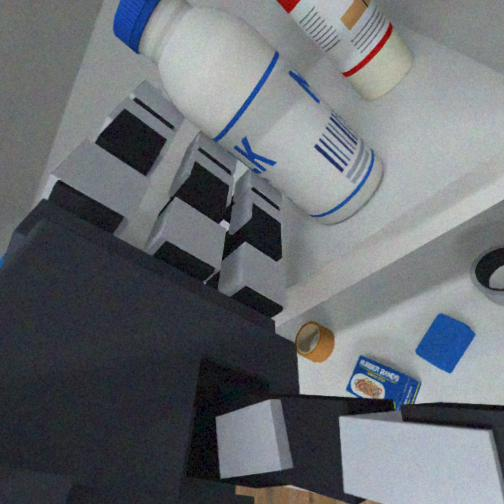

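>>> {"api": "move", "payload": {"base": {"translate_m":-0.4}}}

>>> {"api": "move", "payload": {"base": {"translate_m":-0.124,"strafe_m":-1.477,"rotate_rad":-2.655}, "joints": {"joint_1_rad":0,"joint_2_rad":-0.3,"joint_4_rad":-1.6,"joint_5_rad":0,"joint_6_rad":-1.2,"joint_7_rad":-0.03,"hand_thumb_cmc":0.714,"hand_thumb_axl":0.678,"hand_thumb_mcp":0.226,"hand_thumb_ipl":0.17}}}

>>> {"api": "move", "payload": {"joints": {"joint_1_rad":0,"joint_2_rad":0.573,"joint_3_rad":3.142,"joint_4_rad":-0.508,"joint_5_rad":0,"joint_6_rad":-2.0,"joint_7_rad":-0.03}, "min_time_s": 2, "cameras": ["all"]}}

Scene clock: 110.73 s.
move: done
base_odometry: x=+0.620 y=+0.517 heading=+0.400
base_tilt: forward=-0.1 right=+0.1
base_status: done
joint_positions: joint_1_rad=-0.011 joint_2_rad=-0.282 joint_3_rad=+3.141 joint_4_rad=-1.874 joint_5_rad=-0.020 joint_6_rad=+0.040 joint_7_rad=+1.569 hand_index_mcp=+0.752 hand_index_abd=+0.003 hand_index_pip=+0.581 hand_index_dip=+0.698 hand_middle_mcp=+0.752 hand_middle_abd=+0.003 hand_middle_pip=+0.583 hand_middle_dip=+0.700 hand_ring_mcp=+0.751 hand_ring_abd=+0.003 hand_ring_pip=+0.581 hand_ring_dip=+0.698 hand_thumb_cmc=-0.550 hand_thumb_axl=+0.501 hand_thumb_mcp=+0.399 hand_thumb_ipl=+0.168 hand_current_limit=+0.400 hand_speed=-0.500
joint_status: not commanded
hand_state: goal,goal,goal,goal,goal,goal,goal,goal,goal,goal,goal,goal,blocked,goal,goal,goal
index_mcp_current_ma: 7
index_abd_current_ma: 11
index_pip_current_ma: 2
index_dip_current_ma: -6
middle_mcp_current_ma: 8
middle_abd_current_ma: 11
middle_pip_current_ma: 11
middle_dip_current_ma: 0
ring_mcp_current_ma: 6
ring_abd_current_ma: 9
ring_pip_current_ma: 2
ring_dip_current_ma: -7
thumb_cmc_current_ma: 92
thumb_axl_current_ma: 4
thumb_mcp_current_ma: -3
thumb_ipl_current_ma: -8
hand_goal_index_mcp: 0.750
hand_goal_index_abd: 0.000
hand_goal_index_pip: 0.580
hand_goal_index_dip: 0.700
hand_goal_middle_mcp: 0.750
hand_goal_middle_abd: 0.000
hand_goal_middle_pip: 0.580
hand_goal_middle_dip: 0.700
hand_goal_ring_mcp: 0.750
hand_goal_ring_abd: 0.000
hand_goal_ring_pip: 0.580
hand_goal_ring_dip: 0.700
hand_goal_thumb_cmc: -0.570
hand_goal_thumb_axl: 0.500
hand_goal_thumb_mcp: 0.400
hand_goal_thumb_ipl: 0.170
motor_effort: joint_1_rad=+0(1) joint_2_rad=-10(13) joint_3_rad=+1(1) joint_4_rad=+18(18) joint_5_rad=+1(1) joint_6_rad=+9(10) joint_7_rad=+0(0)
hand_pose: x=+0.6190 y=-0.0777 z=+1.0601 quat_wxyz=(+0.011, -0.701, +0.004, -0.713) (m; base frame)
hand_target: x=+0.6212 y=-0.0829 z=+1.0636 quat_wxyz=(+0.015, -0.689, +0.014, -0.725) (m; base frame)
hand_status: not commanded
pictures: none

Scene clock: 115.67 s.
move: done
base_odometry: x=+1.081 y=-0.892 heading=-2.256
base_tilt: forward=-0.2 right=+0.1
base_status: done
joint_positions: joint_1_rad=-0.011 joint_2_rad=-0.283 joint_3_rad=+3.140 joint_4_rad=-1.621 joint_5_rad=-0.020 joint_6_rad=-1.139 joint_7_rad=+0.019 hand_index_mcp=+0.744 hand_index_abd=+0.003 hand_index_pip=+0.581 hand_index_dip=+0.698 hand_middle_mcp=+0.744 hand_middle_abd=+0.002 hand_middle_pip=+0.581 hand_middle_dip=+0.700 hand_ring_mcp=+0.744 hand_ring_abd=+0.002 hand_ring_pip=+0.581 hand_ring_dip=+0.698 hand_thumb_cmc=+0.699 hand_thumb_axl=+0.676 hand_thumb_mcp=+0.224 hand_thumb_ipl=+0.168 hand_current_limit=+0.400 hand_speed=-0.500
joint_status: all done
hand_state: goal,goal,goal,goal,goal,goal,goal,goal,goal,goal,goal,goal,goal,goal,goal,goal
index_mcp_current_ma: -25
index_abd_current_ma: 9
index_pip_current_ma: 2
index_dip_current_ma: -6
middle_mcp_current_ma: -25
middle_abd_current_ma: 8
middle_pip_current_ma: 2
middle_dip_current_ma: 0
ring_mcp_current_ma: -25
ring_abd_current_ma: 9
ring_pip_current_ma: 2
ring_dip_current_ma: -7
thumb_cmc_current_ma: -65
thumb_axl_current_ma: -11
thumb_mcp_current_ma: -8
thumb_ipl_current_ma: -8
hand_goal_index_mcp: 0.750
hand_goal_index_abd: 0.000
hand_goal_index_pip: 0.580
hand_goal_index_dip: 0.700
hand_goal_middle_mcp: 0.750
hand_goal_middle_abd: 0.000
hand_goal_middle_pip: 0.580
hand_goal_middle_dip: 0.700
hand_goal_ring_mcp: 0.750
hand_goal_ring_abd: 0.000
hand_goal_ring_pip: 0.580
hand_goal_ring_dip: 0.700
hand_goal_thumb_cmc: 0.714
hand_goal_thumb_axl: 0.678
hand_goal_thumb_mcp: 0.226
hand_goal_thumb_ipl: 0.170
motor_effort: joint_1_rad=+0(3) joint_2_rad=-7(11) joint_3_rad=+0(4) joint_4_rad=+16(18) joint_5_rad=+0(2) joint_6_rad=+6(10) joint_7_rad=+0(1)
hand_pose: x=+0.4257 y=+0.0324 z=+0.8687 quat_wxyz=(+0.237, -0.678, +0.659, -0.224) (m; base frame)
hand_target: x=+0.4105 y=+0.0264 z=+0.8759 quat_wxyz=(+0.226, -0.661, +0.681, -0.220) (m; base frame)
hand_status: not commanded
pictures: none

Scene clock: 118.37 s.
move: done
base_odometry: x=+1.081 y=-0.892 heading=-2.256
base_tilt: forward=-0.1 right=+0.1
base_status: not commanded
joint_positions: joint_1_rad=-0.011 joint_2_rad=+0.533 joint_3_rad=+3.140 joint_4_rad=-0.529 joint_5_rad=-0.020 joint_6_rad=-1.944 joint_7_rad=+0.019 hand_index_mcp=+0.744 hand_index_abd=+0.003 hand_index_pip=+0.581 hand_index_dip=+0.698 hand_middle_mcp=+0.744 hand_middle_abd=+0.002 hand_middle_pip=+0.581 hand_middle_dip=+0.700 hand_ring_mcp=+0.744 hand_ring_abd=+0.002 hand_ring_pip=+0.581 hand_ring_dip=+0.698 hand_thumb_cmc=+0.708 hand_thumb_axl=+0.676 hand_thumb_mcp=+0.224 hand_thumb_ipl=+0.168 hand_current_limit=+0.400 hand_speed=-0.500
joint_status: all done
hand_state: goal,goal,goal,goal,goal,goal,goal,goal,goal,goal,goal,goal,goal,goal,goal,goal
index_mcp_current_ma: -25
index_abd_current_ma: 9
index_pip_current_ma: 2
index_dip_current_ma: -6
middle_mcp_current_ma: -25
middle_abd_current_ma: 8
middle_pip_current_ma: 2
middle_dip_current_ma: 0
ring_mcp_current_ma: -25
ring_abd_current_ma: 9
ring_pip_current_ma: 2
ring_dip_current_ma: -7
thumb_cmc_current_ma: -25
thumb_axl_current_ma: -11
thumb_mcp_current_ma: -12
thumb_ipl_current_ma: -8
hand_goal_index_mcp: 0.750
hand_goal_index_abd: 0.000
hand_goal_index_pip: 0.580
hand_goal_index_dip: 0.700
hand_goal_middle_mcp: 0.750
hand_goal_middle_abd: 0.000
hand_goal_middle_pip: 0.580
hand_goal_middle_dip: 0.700
hand_goal_ring_mcp: 0.750
hand_goal_ring_abd: 0.000
hand_goal_ring_pip: 0.580
hand_goal_ring_dip: 0.700
hand_goal_thumb_cmc: 0.714
hand_goal_thumb_axl: 0.678
hand_goal_thumb_mcp: 0.226
hand_goal_thumb_ipl: 0.170
motor_effort: joint_1_rad=+1(2) joint_2_rad=-28(29) joint_3_rad=+0(2) joint_4_rad=+12(17) joint_5_rad=+0(2) joint_6_rad=+1(7) joint_7_rad=+0(1)
hand_pose: x=+0.5628 y=+0.0325 z=+0.8873 quat_wxyz=(+0.054, -0.719, +0.691, -0.041) (m; base frame)
hand_target: x=+0.5587 y=+0.0265 z=+0.8772 quat_wxyz=(+0.022, -0.696, +0.717, -0.021) (m; base frame)
hand_status: not commanded
pictures: base_camera, wrist_camera
camera_calibration:
wrist_camera: T_world_to_cam=[[-0.681348, 0.722684, -0.116161, 0.500079], [0.396608, 0.497888, 0.771239, -0.962762], [0.615197, 0.479412, -0.625857, 0.310863], [0, 0, 0, 1]] pos_world=[0.531325, -0.0310828, 0.995165]

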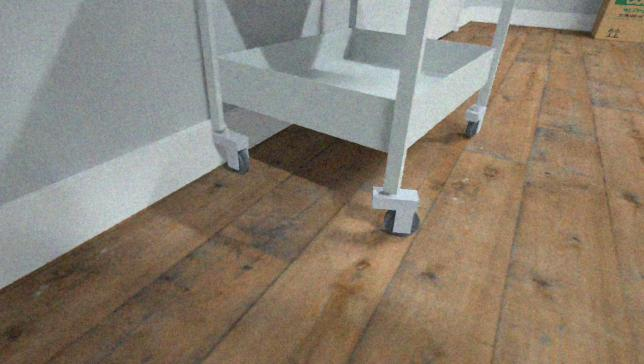

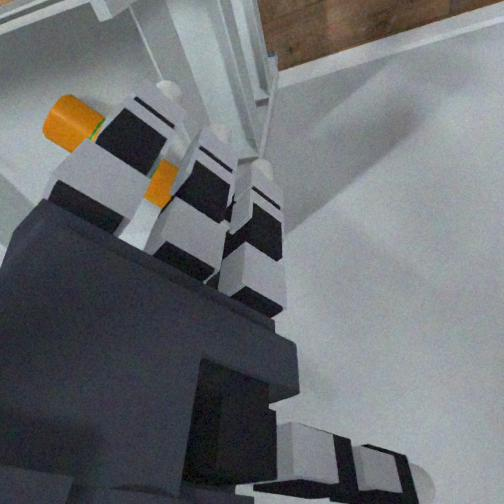

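>>> {"api": "move", "payload": {"base": {"translate_m":0.145,"strafe_m":-0.055}, "speeds": {"translate_m":0.2}, "cameras": ["all"]}}

Scene clock: 120.20 s.
move: done
base_odometry: x=+0.947 y=-0.969 heading=-2.255
base_tilt: forward=-0.1 right=+0.1
base_status: done
joint_positions: joint_1_rad=-0.011 joint_2_rad=+0.542 joint_3_rad=+3.140 joint_4_rad=-0.527 joint_5_rad=-0.020 joint_6_rad=-1.950 joint_7_rad=+0.019 hand_index_mcp=+0.744 hand_index_abd=+0.003 hand_index_pip=+0.581 hand_index_dip=+0.698 hand_middle_mcp=+0.744 hand_middle_abd=+0.002 hand_middle_pip=+0.581 hand_middle_dip=+0.700 hand_ring_mcp=+0.745 hand_ring_abd=+0.002 hand_ring_pip=+0.581 hand_ring_dip=+0.698 hand_thumb_cmc=+0.710 hand_thumb_axl=+0.676 hand_thumb_mcp=+0.224 hand_thumb_ipl=+0.168 hand_current_limit=+0.400 hand_speed=-0.500
joint_status: not commanded
hand_state: goal,goal,goal,goal,goal,goal,goal,goal,goal,goal,goal,goal,goal,goal,goal,goal
index_mcp_current_ma: -25
index_abd_current_ma: 9
index_pip_current_ma: 2
index_dip_current_ma: -6
middle_mcp_current_ma: -25
middle_abd_current_ma: 8
middle_pip_current_ma: 2
middle_dip_current_ma: 0
ring_mcp_current_ma: -24
ring_abd_current_ma: 8
ring_pip_current_ma: 2
ring_dip_current_ma: -7
thumb_cmc_current_ma: -18
thumb_axl_current_ma: -11
thumb_mcp_current_ma: -13
thumb_ipl_current_ma: -8
hand_goal_index_mcp: 0.750
hand_goal_index_abd: 0.000
hand_goal_index_pip: 0.580
hand_goal_index_dip: 0.700
hand_goal_middle_mcp: 0.750
hand_goal_middle_abd: 0.000
hand_goal_middle_pip: 0.580
hand_goal_middle_dip: 0.700
hand_goal_ring_mcp: 0.750
hand_goal_ring_abd: 0.000
hand_goal_ring_pip: 0.580
hand_goal_ring_dip: 0.700
hand_goal_thumb_cmc: 0.714
hand_goal_thumb_axl: 0.678
hand_goal_thumb_mcp: 0.226
hand_goal_thumb_ipl: 0.170
motor_effort: joint_1_rad=+1(2) joint_2_rad=-28(31) joint_3_rad=+0(1) joint_4_rad=+12(13) joint_5_rad=+1(1) joint_6_rad=+1(2) joint_7_rad=+0(1)
hand_pose: x=+0.5631 y=+0.0325 z=+0.8843 quat_wxyz=(+0.050, -0.720, +0.692, -0.037) (m; base frame)
hand_target: x=+0.5587 y=+0.0265 z=+0.8772 quat_wxyz=(+0.022, -0.696, +0.717, -0.021) (m; base frame)
hand_status: not commanded
pictures: base_camera, wrist_camera
camera_calibration:
wrist_camera: T_world_to_cam=[[-0.68272, 0.722635, -0.108129, 0.49366], [0.405756, 0.498019, 0.766381, -0.961477], [0.607664, 0.479349, -0.633221, 0.31956], [0, 0, 0, 1]] pos_world=[0.532971, -0.0310831, 0.992588]

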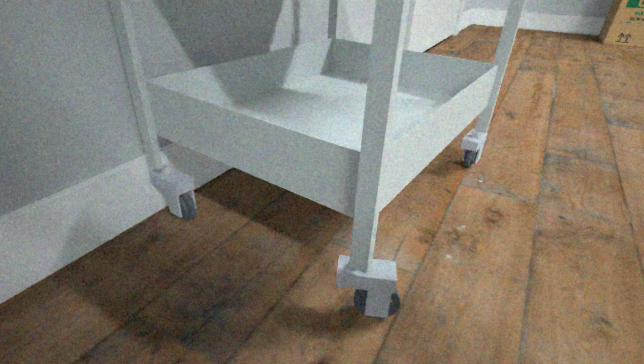

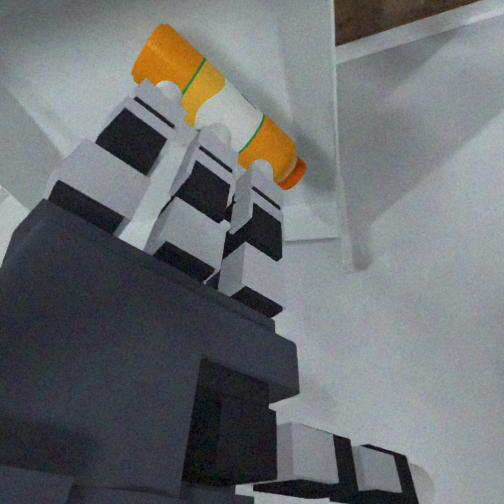

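>>> {"api": "move", "payload": {"cameras": ["all"]}}

Scene clock: 121.97 s.
base_odometry: x=+0.947 y=-0.969 heading=-2.255
base_tilt: forward=-0.2 right=+0.1
base_status: done
joint_positions: joint_1_rad=-0.011 joint_2_rad=+0.542 joint_3_rad=+3.140 joint_4_rad=-0.527 joint_5_rad=-0.020 joint_6_rad=-1.950 joint_7_rad=+0.019 hand_index_mcp=+0.744 hand_index_abd=+0.003 hand_index_pip=+0.581 hand_index_dip=+0.698 hand_middle_mcp=+0.744 hand_middle_abd=+0.002 hand_middle_pip=+0.581 hand_middle_dip=+0.700 hand_ring_mcp=+0.745 hand_ring_abd=+0.002 hand_ring_pip=+0.581 hand_ring_dip=+0.698 hand_thumb_cmc=+0.710 hand_thumb_axl=+0.676 hand_thumb_mcp=+0.224 hand_thumb_ipl=+0.168 hand_current_limit=+0.400 hand_speed=-0.500
joint_status: not commanded
hand_state: goal,goal,goal,goal,goal,goal,goal,goal,goal,goal,goal,goal,goal,goal,goal,goal
index_mcp_current_ma: -25
index_abd_current_ma: 9
index_pip_current_ma: 2
index_dip_current_ma: -6
middle_mcp_current_ma: -25
middle_abd_current_ma: 8
middle_pip_current_ma: 2
middle_dip_current_ma: 0
ring_mcp_current_ma: -24
ring_abd_current_ma: 8
ring_pip_current_ma: 2
ring_dip_current_ma: -7
thumb_cmc_current_ma: -18
thumb_axl_current_ma: -11
thumb_mcp_current_ma: -13
thumb_ipl_current_ma: -8
hand_goal_index_mcp: 0.750
hand_goal_index_abd: 0.000
hand_goal_index_pip: 0.580
hand_goal_index_dip: 0.700
hand_goal_middle_mcp: 0.750
hand_goal_middle_abd: 0.000
hand_goal_middle_pip: 0.580
hand_goal_middle_dip: 0.700
hand_goal_ring_mcp: 0.750
hand_goal_ring_abd: 0.000
hand_goal_ring_pip: 0.580
hand_goal_ring_dip: 0.700
hand_goal_thumb_cmc: 0.714
hand_goal_thumb_axl: 0.678
hand_goal_thumb_mcp: 0.226
hand_goal_thumb_ipl: 0.170
motor_effort: joint_1_rad=+1(2) joint_2_rad=-29(31) joint_3_rad=+0(1) joint_4_rad=+12(13) joint_5_rad=+0(1) joint_6_rad=+1(2) joint_7_rad=+0(1)
hand_pose: x=+0.5631 y=+0.0325 z=+0.8843 quat_wxyz=(+0.050, -0.720, +0.692, -0.037) (m; base frame)
hand_target: x=+0.5587 y=+0.0265 z=+0.8772 quat_wxyz=(+0.022, -0.696, +0.717, -0.021) (m; base frame)
hand_status: not commanded
pictures: base_camera, wrist_camera
camera_calibration:
wrist_camera: T_world_to_cam=[[-0.68272, 0.722635, -0.108129, 0.49366], [0.405756, 0.498019, 0.766381, -0.961477], [0.607664, 0.479349, -0.633221, 0.31956], [0, 0, 0, 1]] pos_world=[0.532971, -0.0310831, 0.992588]

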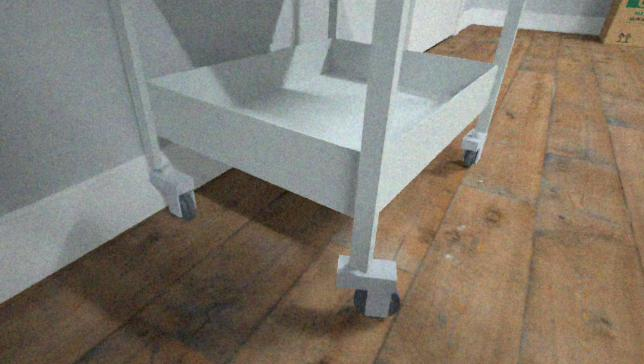

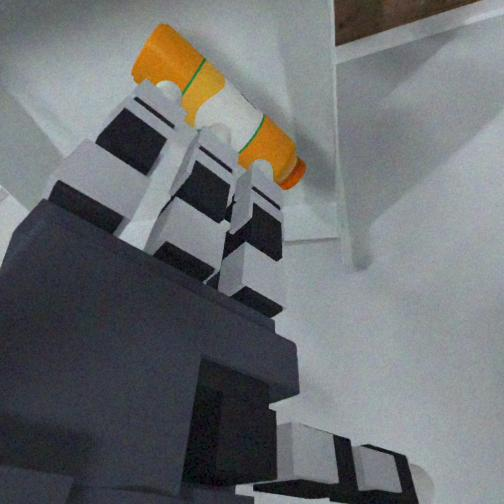

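>>> {"api": "zoom_image", "payload": {"camera": "wrist_camera", "region": [0, 0, 504, 300]}}

Scaled by 1.000.

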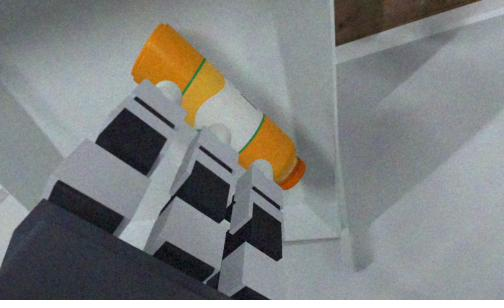

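>>> {"api": "move", "payload": {"joints": {"hand_index_mcp":1.0,"hand_middle_mcp":1.0,"hand_ring_mcp":1.0,"hand_index_pip":-0.267,"hand_middle_pip":-0.267,"hand_ring_pip":-0.267,"hand_index_dip":-0.314,"hand_middle_dip":-0.314,"hand_ring_dip":-0.314,"hand_thumb_cmc":-0.62,"hand_thumb_mcp":0.21,"hand_thumb_ipl":-0.2,"joint_2_rad":0.41,"joint_4_rad":-0.92,"joint_6_rad":-1.35,"joint_7_rad":-0.05}, "base": {"strafe_m":0.022}, "min_time_s": 2}}

>>> {"api": "move", "payload": {"joints": {"joint_2_rad":0.277,"joint_4_rad":-1.32,"joint_6_rad":-0.759}, "min_time_s": 2, "cameras": ["wrist_camera"]}}

Scene clock: 131.47 s.
move: done
base_odometry: x=+0.964 y=-0.984 heading=-2.256
base_tilt: forward=-0.1 right=+0.1
base_status: done
joint_positions: joint_1_rad=-0.009 joint_2_rad=+0.456 joint_3_rad=+3.140 joint_4_rad=-0.904 joint_5_rad=-0.020 joint_6_rad=-1.406 joint_7_rad=-0.001 hand_index_mcp=+0.991 hand_index_abd=+0.002 hand_index_pip=-0.261 hand_index_dip=-0.310 hand_middle_mcp=+0.991 hand_middle_abd=+0.002 hand_middle_pip=-0.261 hand_middle_dip=-0.311 hand_ring_mcp=+0.992 hand_ring_abd=+0.002 hand_ring_pip=-0.261 hand_ring_dip=-0.310 hand_thumb_cmc=-0.618 hand_thumb_axl=+0.676 hand_thumb_mcp=+0.208 hand_thumb_ipl=-0.199 hand_current_limit=+0.400 hand_speed=-0.500
joint_status: all done
hand_state: goal,goal,goal,goal,goal,goal,goal,goal,goal,goal,goal,goal,goal,goal,goal,goal
index_mcp_current_ma: -42
index_abd_current_ma: 8
index_pip_current_ma: 20
index_dip_current_ma: 15
middle_mcp_current_ma: -40
middle_abd_current_ma: 7
middle_pip_current_ma: 19
middle_dip_current_ma: 13
ring_mcp_current_ma: -38
ring_abd_current_ma: 7
ring_pip_current_ma: 21
ring_dip_current_ma: 16
thumb_cmc_current_ma: 9
thumb_axl_current_ma: -10
thumb_mcp_current_ma: -12
thumb_ipl_current_ma: 6
hand_goal_index_mcp: 1.000
hand_goal_index_abd: 0.000
hand_goal_index_pip: -0.266
hand_goal_index_dip: -0.314
hand_goal_middle_mcp: 1.000
hand_goal_middle_abd: 0.000
hand_goal_middle_pip: -0.266
hand_goal_middle_dip: -0.314
hand_goal_ring_mcp: 1.000
hand_goal_ring_abd: 0.000
hand_goal_ring_pip: -0.266
hand_goal_ring_dip: -0.314
hand_goal_thumb_cmc: -0.620
hand_goal_thumb_axl: 0.678
hand_goal_thumb_mcp: 0.210
hand_goal_thumb_ipl: -0.200
motor_effort: joint_1_rad=+0(4) joint_2_rad=-28(31) joint_3_rad=+0(2) joint_4_rad=+14(15) joint_5_rad=+0(1) joint_6_rad=+3(4) joint_7_rad=+0(1)
hand_pose: x=+0.6428 y=+0.0354 z=+0.8142 quat_wxyz=(+0.140, -0.698, +0.691, -0.124) (m; base frame)
hand_target: x=+0.6513 y=+0.0281 z=+0.8354 quat_wxyz=(+0.166, -0.671, +0.705, -0.158) (m; base frame)
hand_status: not commanded
pictures: none

Scene clock: 134.10 s.
move: done
base_odometry: x=+0.964 y=-0.984 heading=-2.256
base_tilt: forward=-0.1 right=+0.1
base_status: not commanded
joint_positions: joint_1_rad=-0.009 joint_2_rad=+0.321 joint_3_rad=+3.140 joint_4_rad=-1.304 joint_5_rad=-0.020 joint_6_rad=-0.815 joint_7_rad=-0.001 hand_index_mcp=+0.991 hand_index_abd=+0.002 hand_index_pip=-0.263 hand_index_dip=-0.310 hand_middle_mcp=+0.991 hand_middle_abd=+0.002 hand_middle_pip=-0.263 hand_middle_dip=-0.311 hand_ring_mcp=+0.992 hand_ring_abd=+0.002 hand_ring_pip=-0.263 hand_ring_dip=-0.310 hand_thumb_cmc=-0.618 hand_thumb_axl=+0.676 hand_thumb_mcp=+0.208 hand_thumb_ipl=-0.199 hand_current_limit=+0.400 hand_speed=-0.500
joint_status: all done
hand_state: goal,goal,goal,goal,goal,goal,goal,goal,goal,goal,goal,goal,goal,goal,goal,goal
index_mcp_current_ma: -42
index_abd_current_ma: 8
index_pip_current_ma: 13
index_dip_current_ma: 15
middle_mcp_current_ma: -40
middle_abd_current_ma: 7
middle_pip_current_ma: 12
middle_dip_current_ma: 13
ring_mcp_current_ma: -38
ring_abd_current_ma: 7
ring_pip_current_ma: 13
ring_dip_current_ma: 16
thumb_cmc_current_ma: 9
thumb_axl_current_ma: -11
thumb_mcp_current_ma: -12
thumb_ipl_current_ma: 6
hand_goal_index_mcp: 1.000
hand_goal_index_abd: 0.000
hand_goal_index_pip: -0.266
hand_goal_index_dip: -0.314
hand_goal_middle_mcp: 1.000
hand_goal_middle_abd: 0.000
hand_goal_middle_pip: -0.266
hand_goal_middle_dip: -0.314
hand_goal_ring_mcp: 1.000
hand_goal_ring_abd: 0.000
hand_goal_ring_pip: -0.266
hand_goal_ring_dip: -0.314
hand_goal_thumb_cmc: -0.620
hand_goal_thumb_axl: 0.678
hand_goal_thumb_mcp: 0.210
hand_goal_thumb_ipl: -0.200
motor_effort: joint_1_rad=+0(1) joint_2_rad=-26(29) joint_3_rad=+0(1) joint_4_rad=+16(17) joint_5_rad=+1(1) joint_6_rad=+6(7) joint_7_rad=+0(1)
hand_pose: x=+0.6949 y=+0.0353 z=+0.7790 quat_wxyz=(+0.250, -0.664, +0.664, -0.235) (m; base frame)
hand_target: x=+0.7023 y=+0.0280 z=+0.8059 quat_wxyz=(+0.277, -0.637, +0.669, -0.264) (m; base frame)
hand_status: not commanded
pictures: wrist_camera
camera_calibration:
wrist_camera: T_world_to_cam=[[-0.487704, 0.753227, -0.441353, 0.693206], [-0.0613491, 0.474734, 0.877988, -0.697084], [0.870851, 0.455275, -0.18532, -0.35949], [0, 0, 0, 1]] pos_world=[0.608376, -0.0275453, 0.85136]

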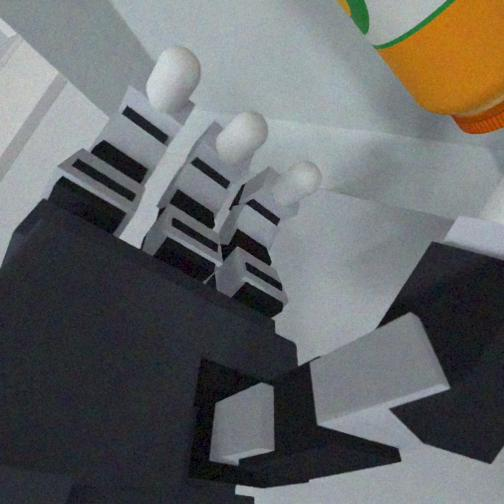

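>>> {"api": "move", "payload": {"joints": {"joint_2_rad":0.288,"joint_4_rad":-1.5,"joint_6_rad":-0.52}, "min_time_s": 2, "cameras": ["wrist_camera"]}}

Scene clock: 137.07 s.
move: done
base_odometry: x=+0.964 y=-0.984 heading=-2.256
base_tilt: forward=-0.1 right=+0.1
base_status: not commanded
joint_positions: joint_1_rad=-0.009 joint_2_rad=+0.321 joint_3_rad=+3.140 joint_4_rad=-1.484 joint_5_rad=-0.020 joint_6_rad=-0.577 joint_7_rad=-0.001 hand_index_mcp=+0.991 hand_index_abd=+0.002 hand_index_pip=-0.263 hand_index_dip=-0.310 hand_middle_mcp=+0.991 hand_middle_abd=+0.002 hand_middle_pip=-0.263 hand_middle_dip=-0.311 hand_ring_mcp=+0.992 hand_ring_abd=+0.002 hand_ring_pip=-0.263 hand_ring_dip=-0.310 hand_thumb_cmc=-0.618 hand_thumb_axl=+0.676 hand_thumb_mcp=+0.208 hand_thumb_ipl=-0.199 hand_current_limit=+0.400 hand_speed=-0.500
joint_status: all done
hand_state: goal,goal,goal,goal,goal,goal,goal,goal,goal,goal,goal,goal,goal,goal,goal,goal
index_mcp_current_ma: -42
index_abd_current_ma: 8
index_pip_current_ma: 12
index_dip_current_ma: 15
middle_mcp_current_ma: -40
middle_abd_current_ma: 7
middle_pip_current_ma: 11
middle_dip_current_ma: 13
ring_mcp_current_ma: -38
ring_abd_current_ma: 7
ring_pip_current_ma: 12
ring_dip_current_ma: 16
thumb_cmc_current_ma: 9
thumb_axl_current_ma: -11
thumb_mcp_current_ma: -12
thumb_ipl_current_ma: 6
hand_goal_index_mcp: 1.000
hand_goal_index_abd: 0.000
hand_goal_index_pip: -0.266
hand_goal_index_dip: -0.314
hand_goal_middle_mcp: 1.000
hand_goal_middle_abd: 0.000
hand_goal_middle_pip: -0.266
hand_goal_middle_dip: -0.314
hand_goal_ring_mcp: 1.000
hand_goal_ring_abd: 0.000
hand_goal_ring_pip: -0.266
hand_goal_ring_dip: -0.314
hand_goal_thumb_cmc: -0.620
hand_goal_thumb_axl: 0.678
hand_goal_thumb_mcp: 0.210
hand_goal_thumb_ipl: -0.200
motor_effort: joint_1_rad=+0(1) joint_2_rad=-26(27) joint_3_rad=+0(0) joint_4_rad=+16(17) joint_5_rad=+1(1) joint_6_rad=+6(7) joint_7_rad=+0(1)
hand_pose: x=+0.7034 y=+0.0346 z=+0.7318 quat_wxyz=(+0.270, -0.655, +0.658, -0.255) (m; base frame)
hand_target: x=+0.7124 y=+0.0280 z=+0.7528 quat_wxyz=(+0.293, -0.630, +0.663, -0.279) (m; base frame)
hand_status: not commanded
pictures: wrist_camera
camera_calibration:
wrist_camera: T_world_to_cam=[[-0.456906, 0.755405, -0.46968, 0.676032], [-0.111448, 0.475242, 0.872768, -0.615829], [0.882505, 0.451118, -0.132952, -0.421681], [0, 0, 0, 1]] pos_world=[0.612386, -0.0277826, 0.798931]

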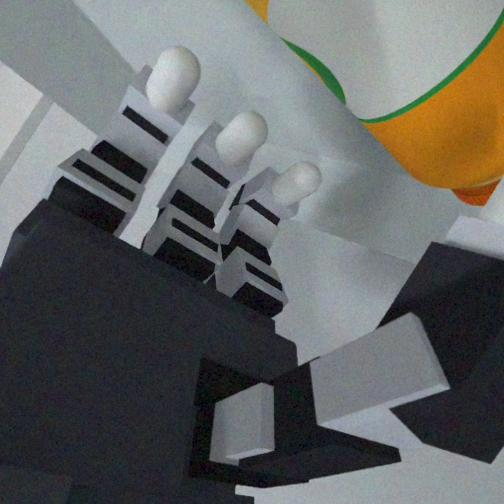

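>>> {"api": "move", "payload": {"joints": {"joint_2_rad":0.288,"joint_4_rad":-1.682,"joint_6_rad":-0.315}, "min_time_s": 2, "cameras": ["wrist_camera"]}}

Scene clock: 140.00 s.
move: done
base_odometry: x=+0.964 y=-0.984 heading=-2.256
base_tilt: forward=-0.1 right=+0.1
base_status: not commanded
joint_positions: joint_1_rad=-0.009 joint_2_rad=+0.321 joint_3_rad=+3.140 joint_4_rad=-1.666 joint_5_rad=-0.020 joint_6_rad=-0.371 joint_7_rad=-0.001 hand_index_mcp=+0.991 hand_index_abd=+0.002 hand_index_pip=-0.263 hand_index_dip=-0.310 hand_middle_mcp=+0.991 hand_middle_abd=+0.002 hand_middle_pip=-0.263 hand_middle_dip=-0.311 hand_ring_mcp=+0.992 hand_ring_abd=+0.002 hand_ring_pip=-0.263 hand_ring_dip=-0.310 hand_thumb_cmc=-0.618 hand_thumb_axl=+0.676 hand_thumb_mcp=+0.208 hand_thumb_ipl=-0.199 hand_current_limit=+0.400 hand_speed=-0.500
joint_status: all done
hand_state: goal,goal,goal,goal,goal,goal,goal,goal,goal,goal,goal,goal,goal,goal,goal,goal
index_mcp_current_ma: -42
index_abd_current_ma: 8
index_pip_current_ma: 12
index_dip_current_ma: 14
middle_mcp_current_ma: -40
middle_abd_current_ma: 7
middle_pip_current_ma: 11
middle_dip_current_ma: 13
ring_mcp_current_ma: -38
ring_abd_current_ma: 7
ring_pip_current_ma: 12
ring_dip_current_ma: 16
thumb_cmc_current_ma: 9
thumb_axl_current_ma: -11
thumb_mcp_current_ma: -12
thumb_ipl_current_ma: 6
hand_goal_index_mcp: 1.000
hand_goal_index_abd: 0.000
hand_goal_index_pip: -0.266
hand_goal_index_dip: -0.314
hand_goal_middle_mcp: 1.000
hand_goal_middle_abd: 0.000
hand_goal_middle_pip: -0.266
hand_goal_middle_dip: -0.314
hand_goal_ring_mcp: 1.000
hand_goal_ring_abd: 0.000
hand_goal_ring_pip: -0.266
hand_goal_ring_dip: -0.314
hand_goal_thumb_cmc: -0.620
hand_goal_thumb_axl: 0.678
hand_goal_thumb_mcp: 0.210
hand_goal_thumb_ipl: -0.200
motor_effort: joint_1_rad=+0(1) joint_2_rad=-25(27) joint_3_rad=+0(0) joint_4_rad=+16(17) joint_5_rad=+1(1) joint_6_rad=+7(7) joint_7_rad=+0(1)
hand_pose: x=+0.6916 y=+0.0335 z=+0.6810 quat_wxyz=(+0.276, -0.651, +0.656, -0.264) (m; base frame)
hand_target: x=+0.7011 y=+0.0280 z=+0.7023 quat_wxyz=(+0.301, -0.627, +0.659, -0.286) (m; base frame)
hand_status: not commanded
pictures: wrist_camera
camera_calibration:
wrist_camera: T_world_to_cam=[[-0.442961, 0.756617, -0.480954, 0.645578], [-0.129859, 0.476651, 0.869448, -0.557305], [0.887086, 0.447588, -0.112884, -0.434334], [0, 0, 0, 1]] pos_world=[0.598887, -0.0284125, 0.746012]

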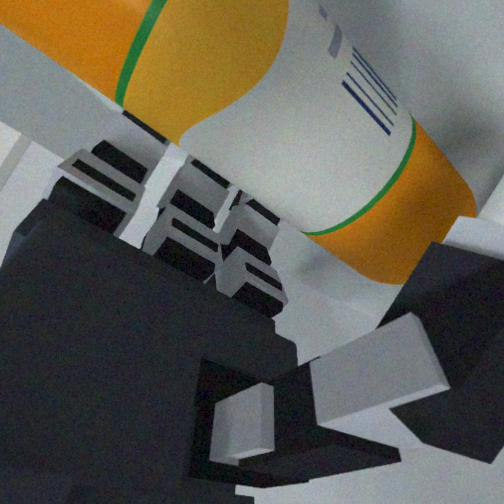

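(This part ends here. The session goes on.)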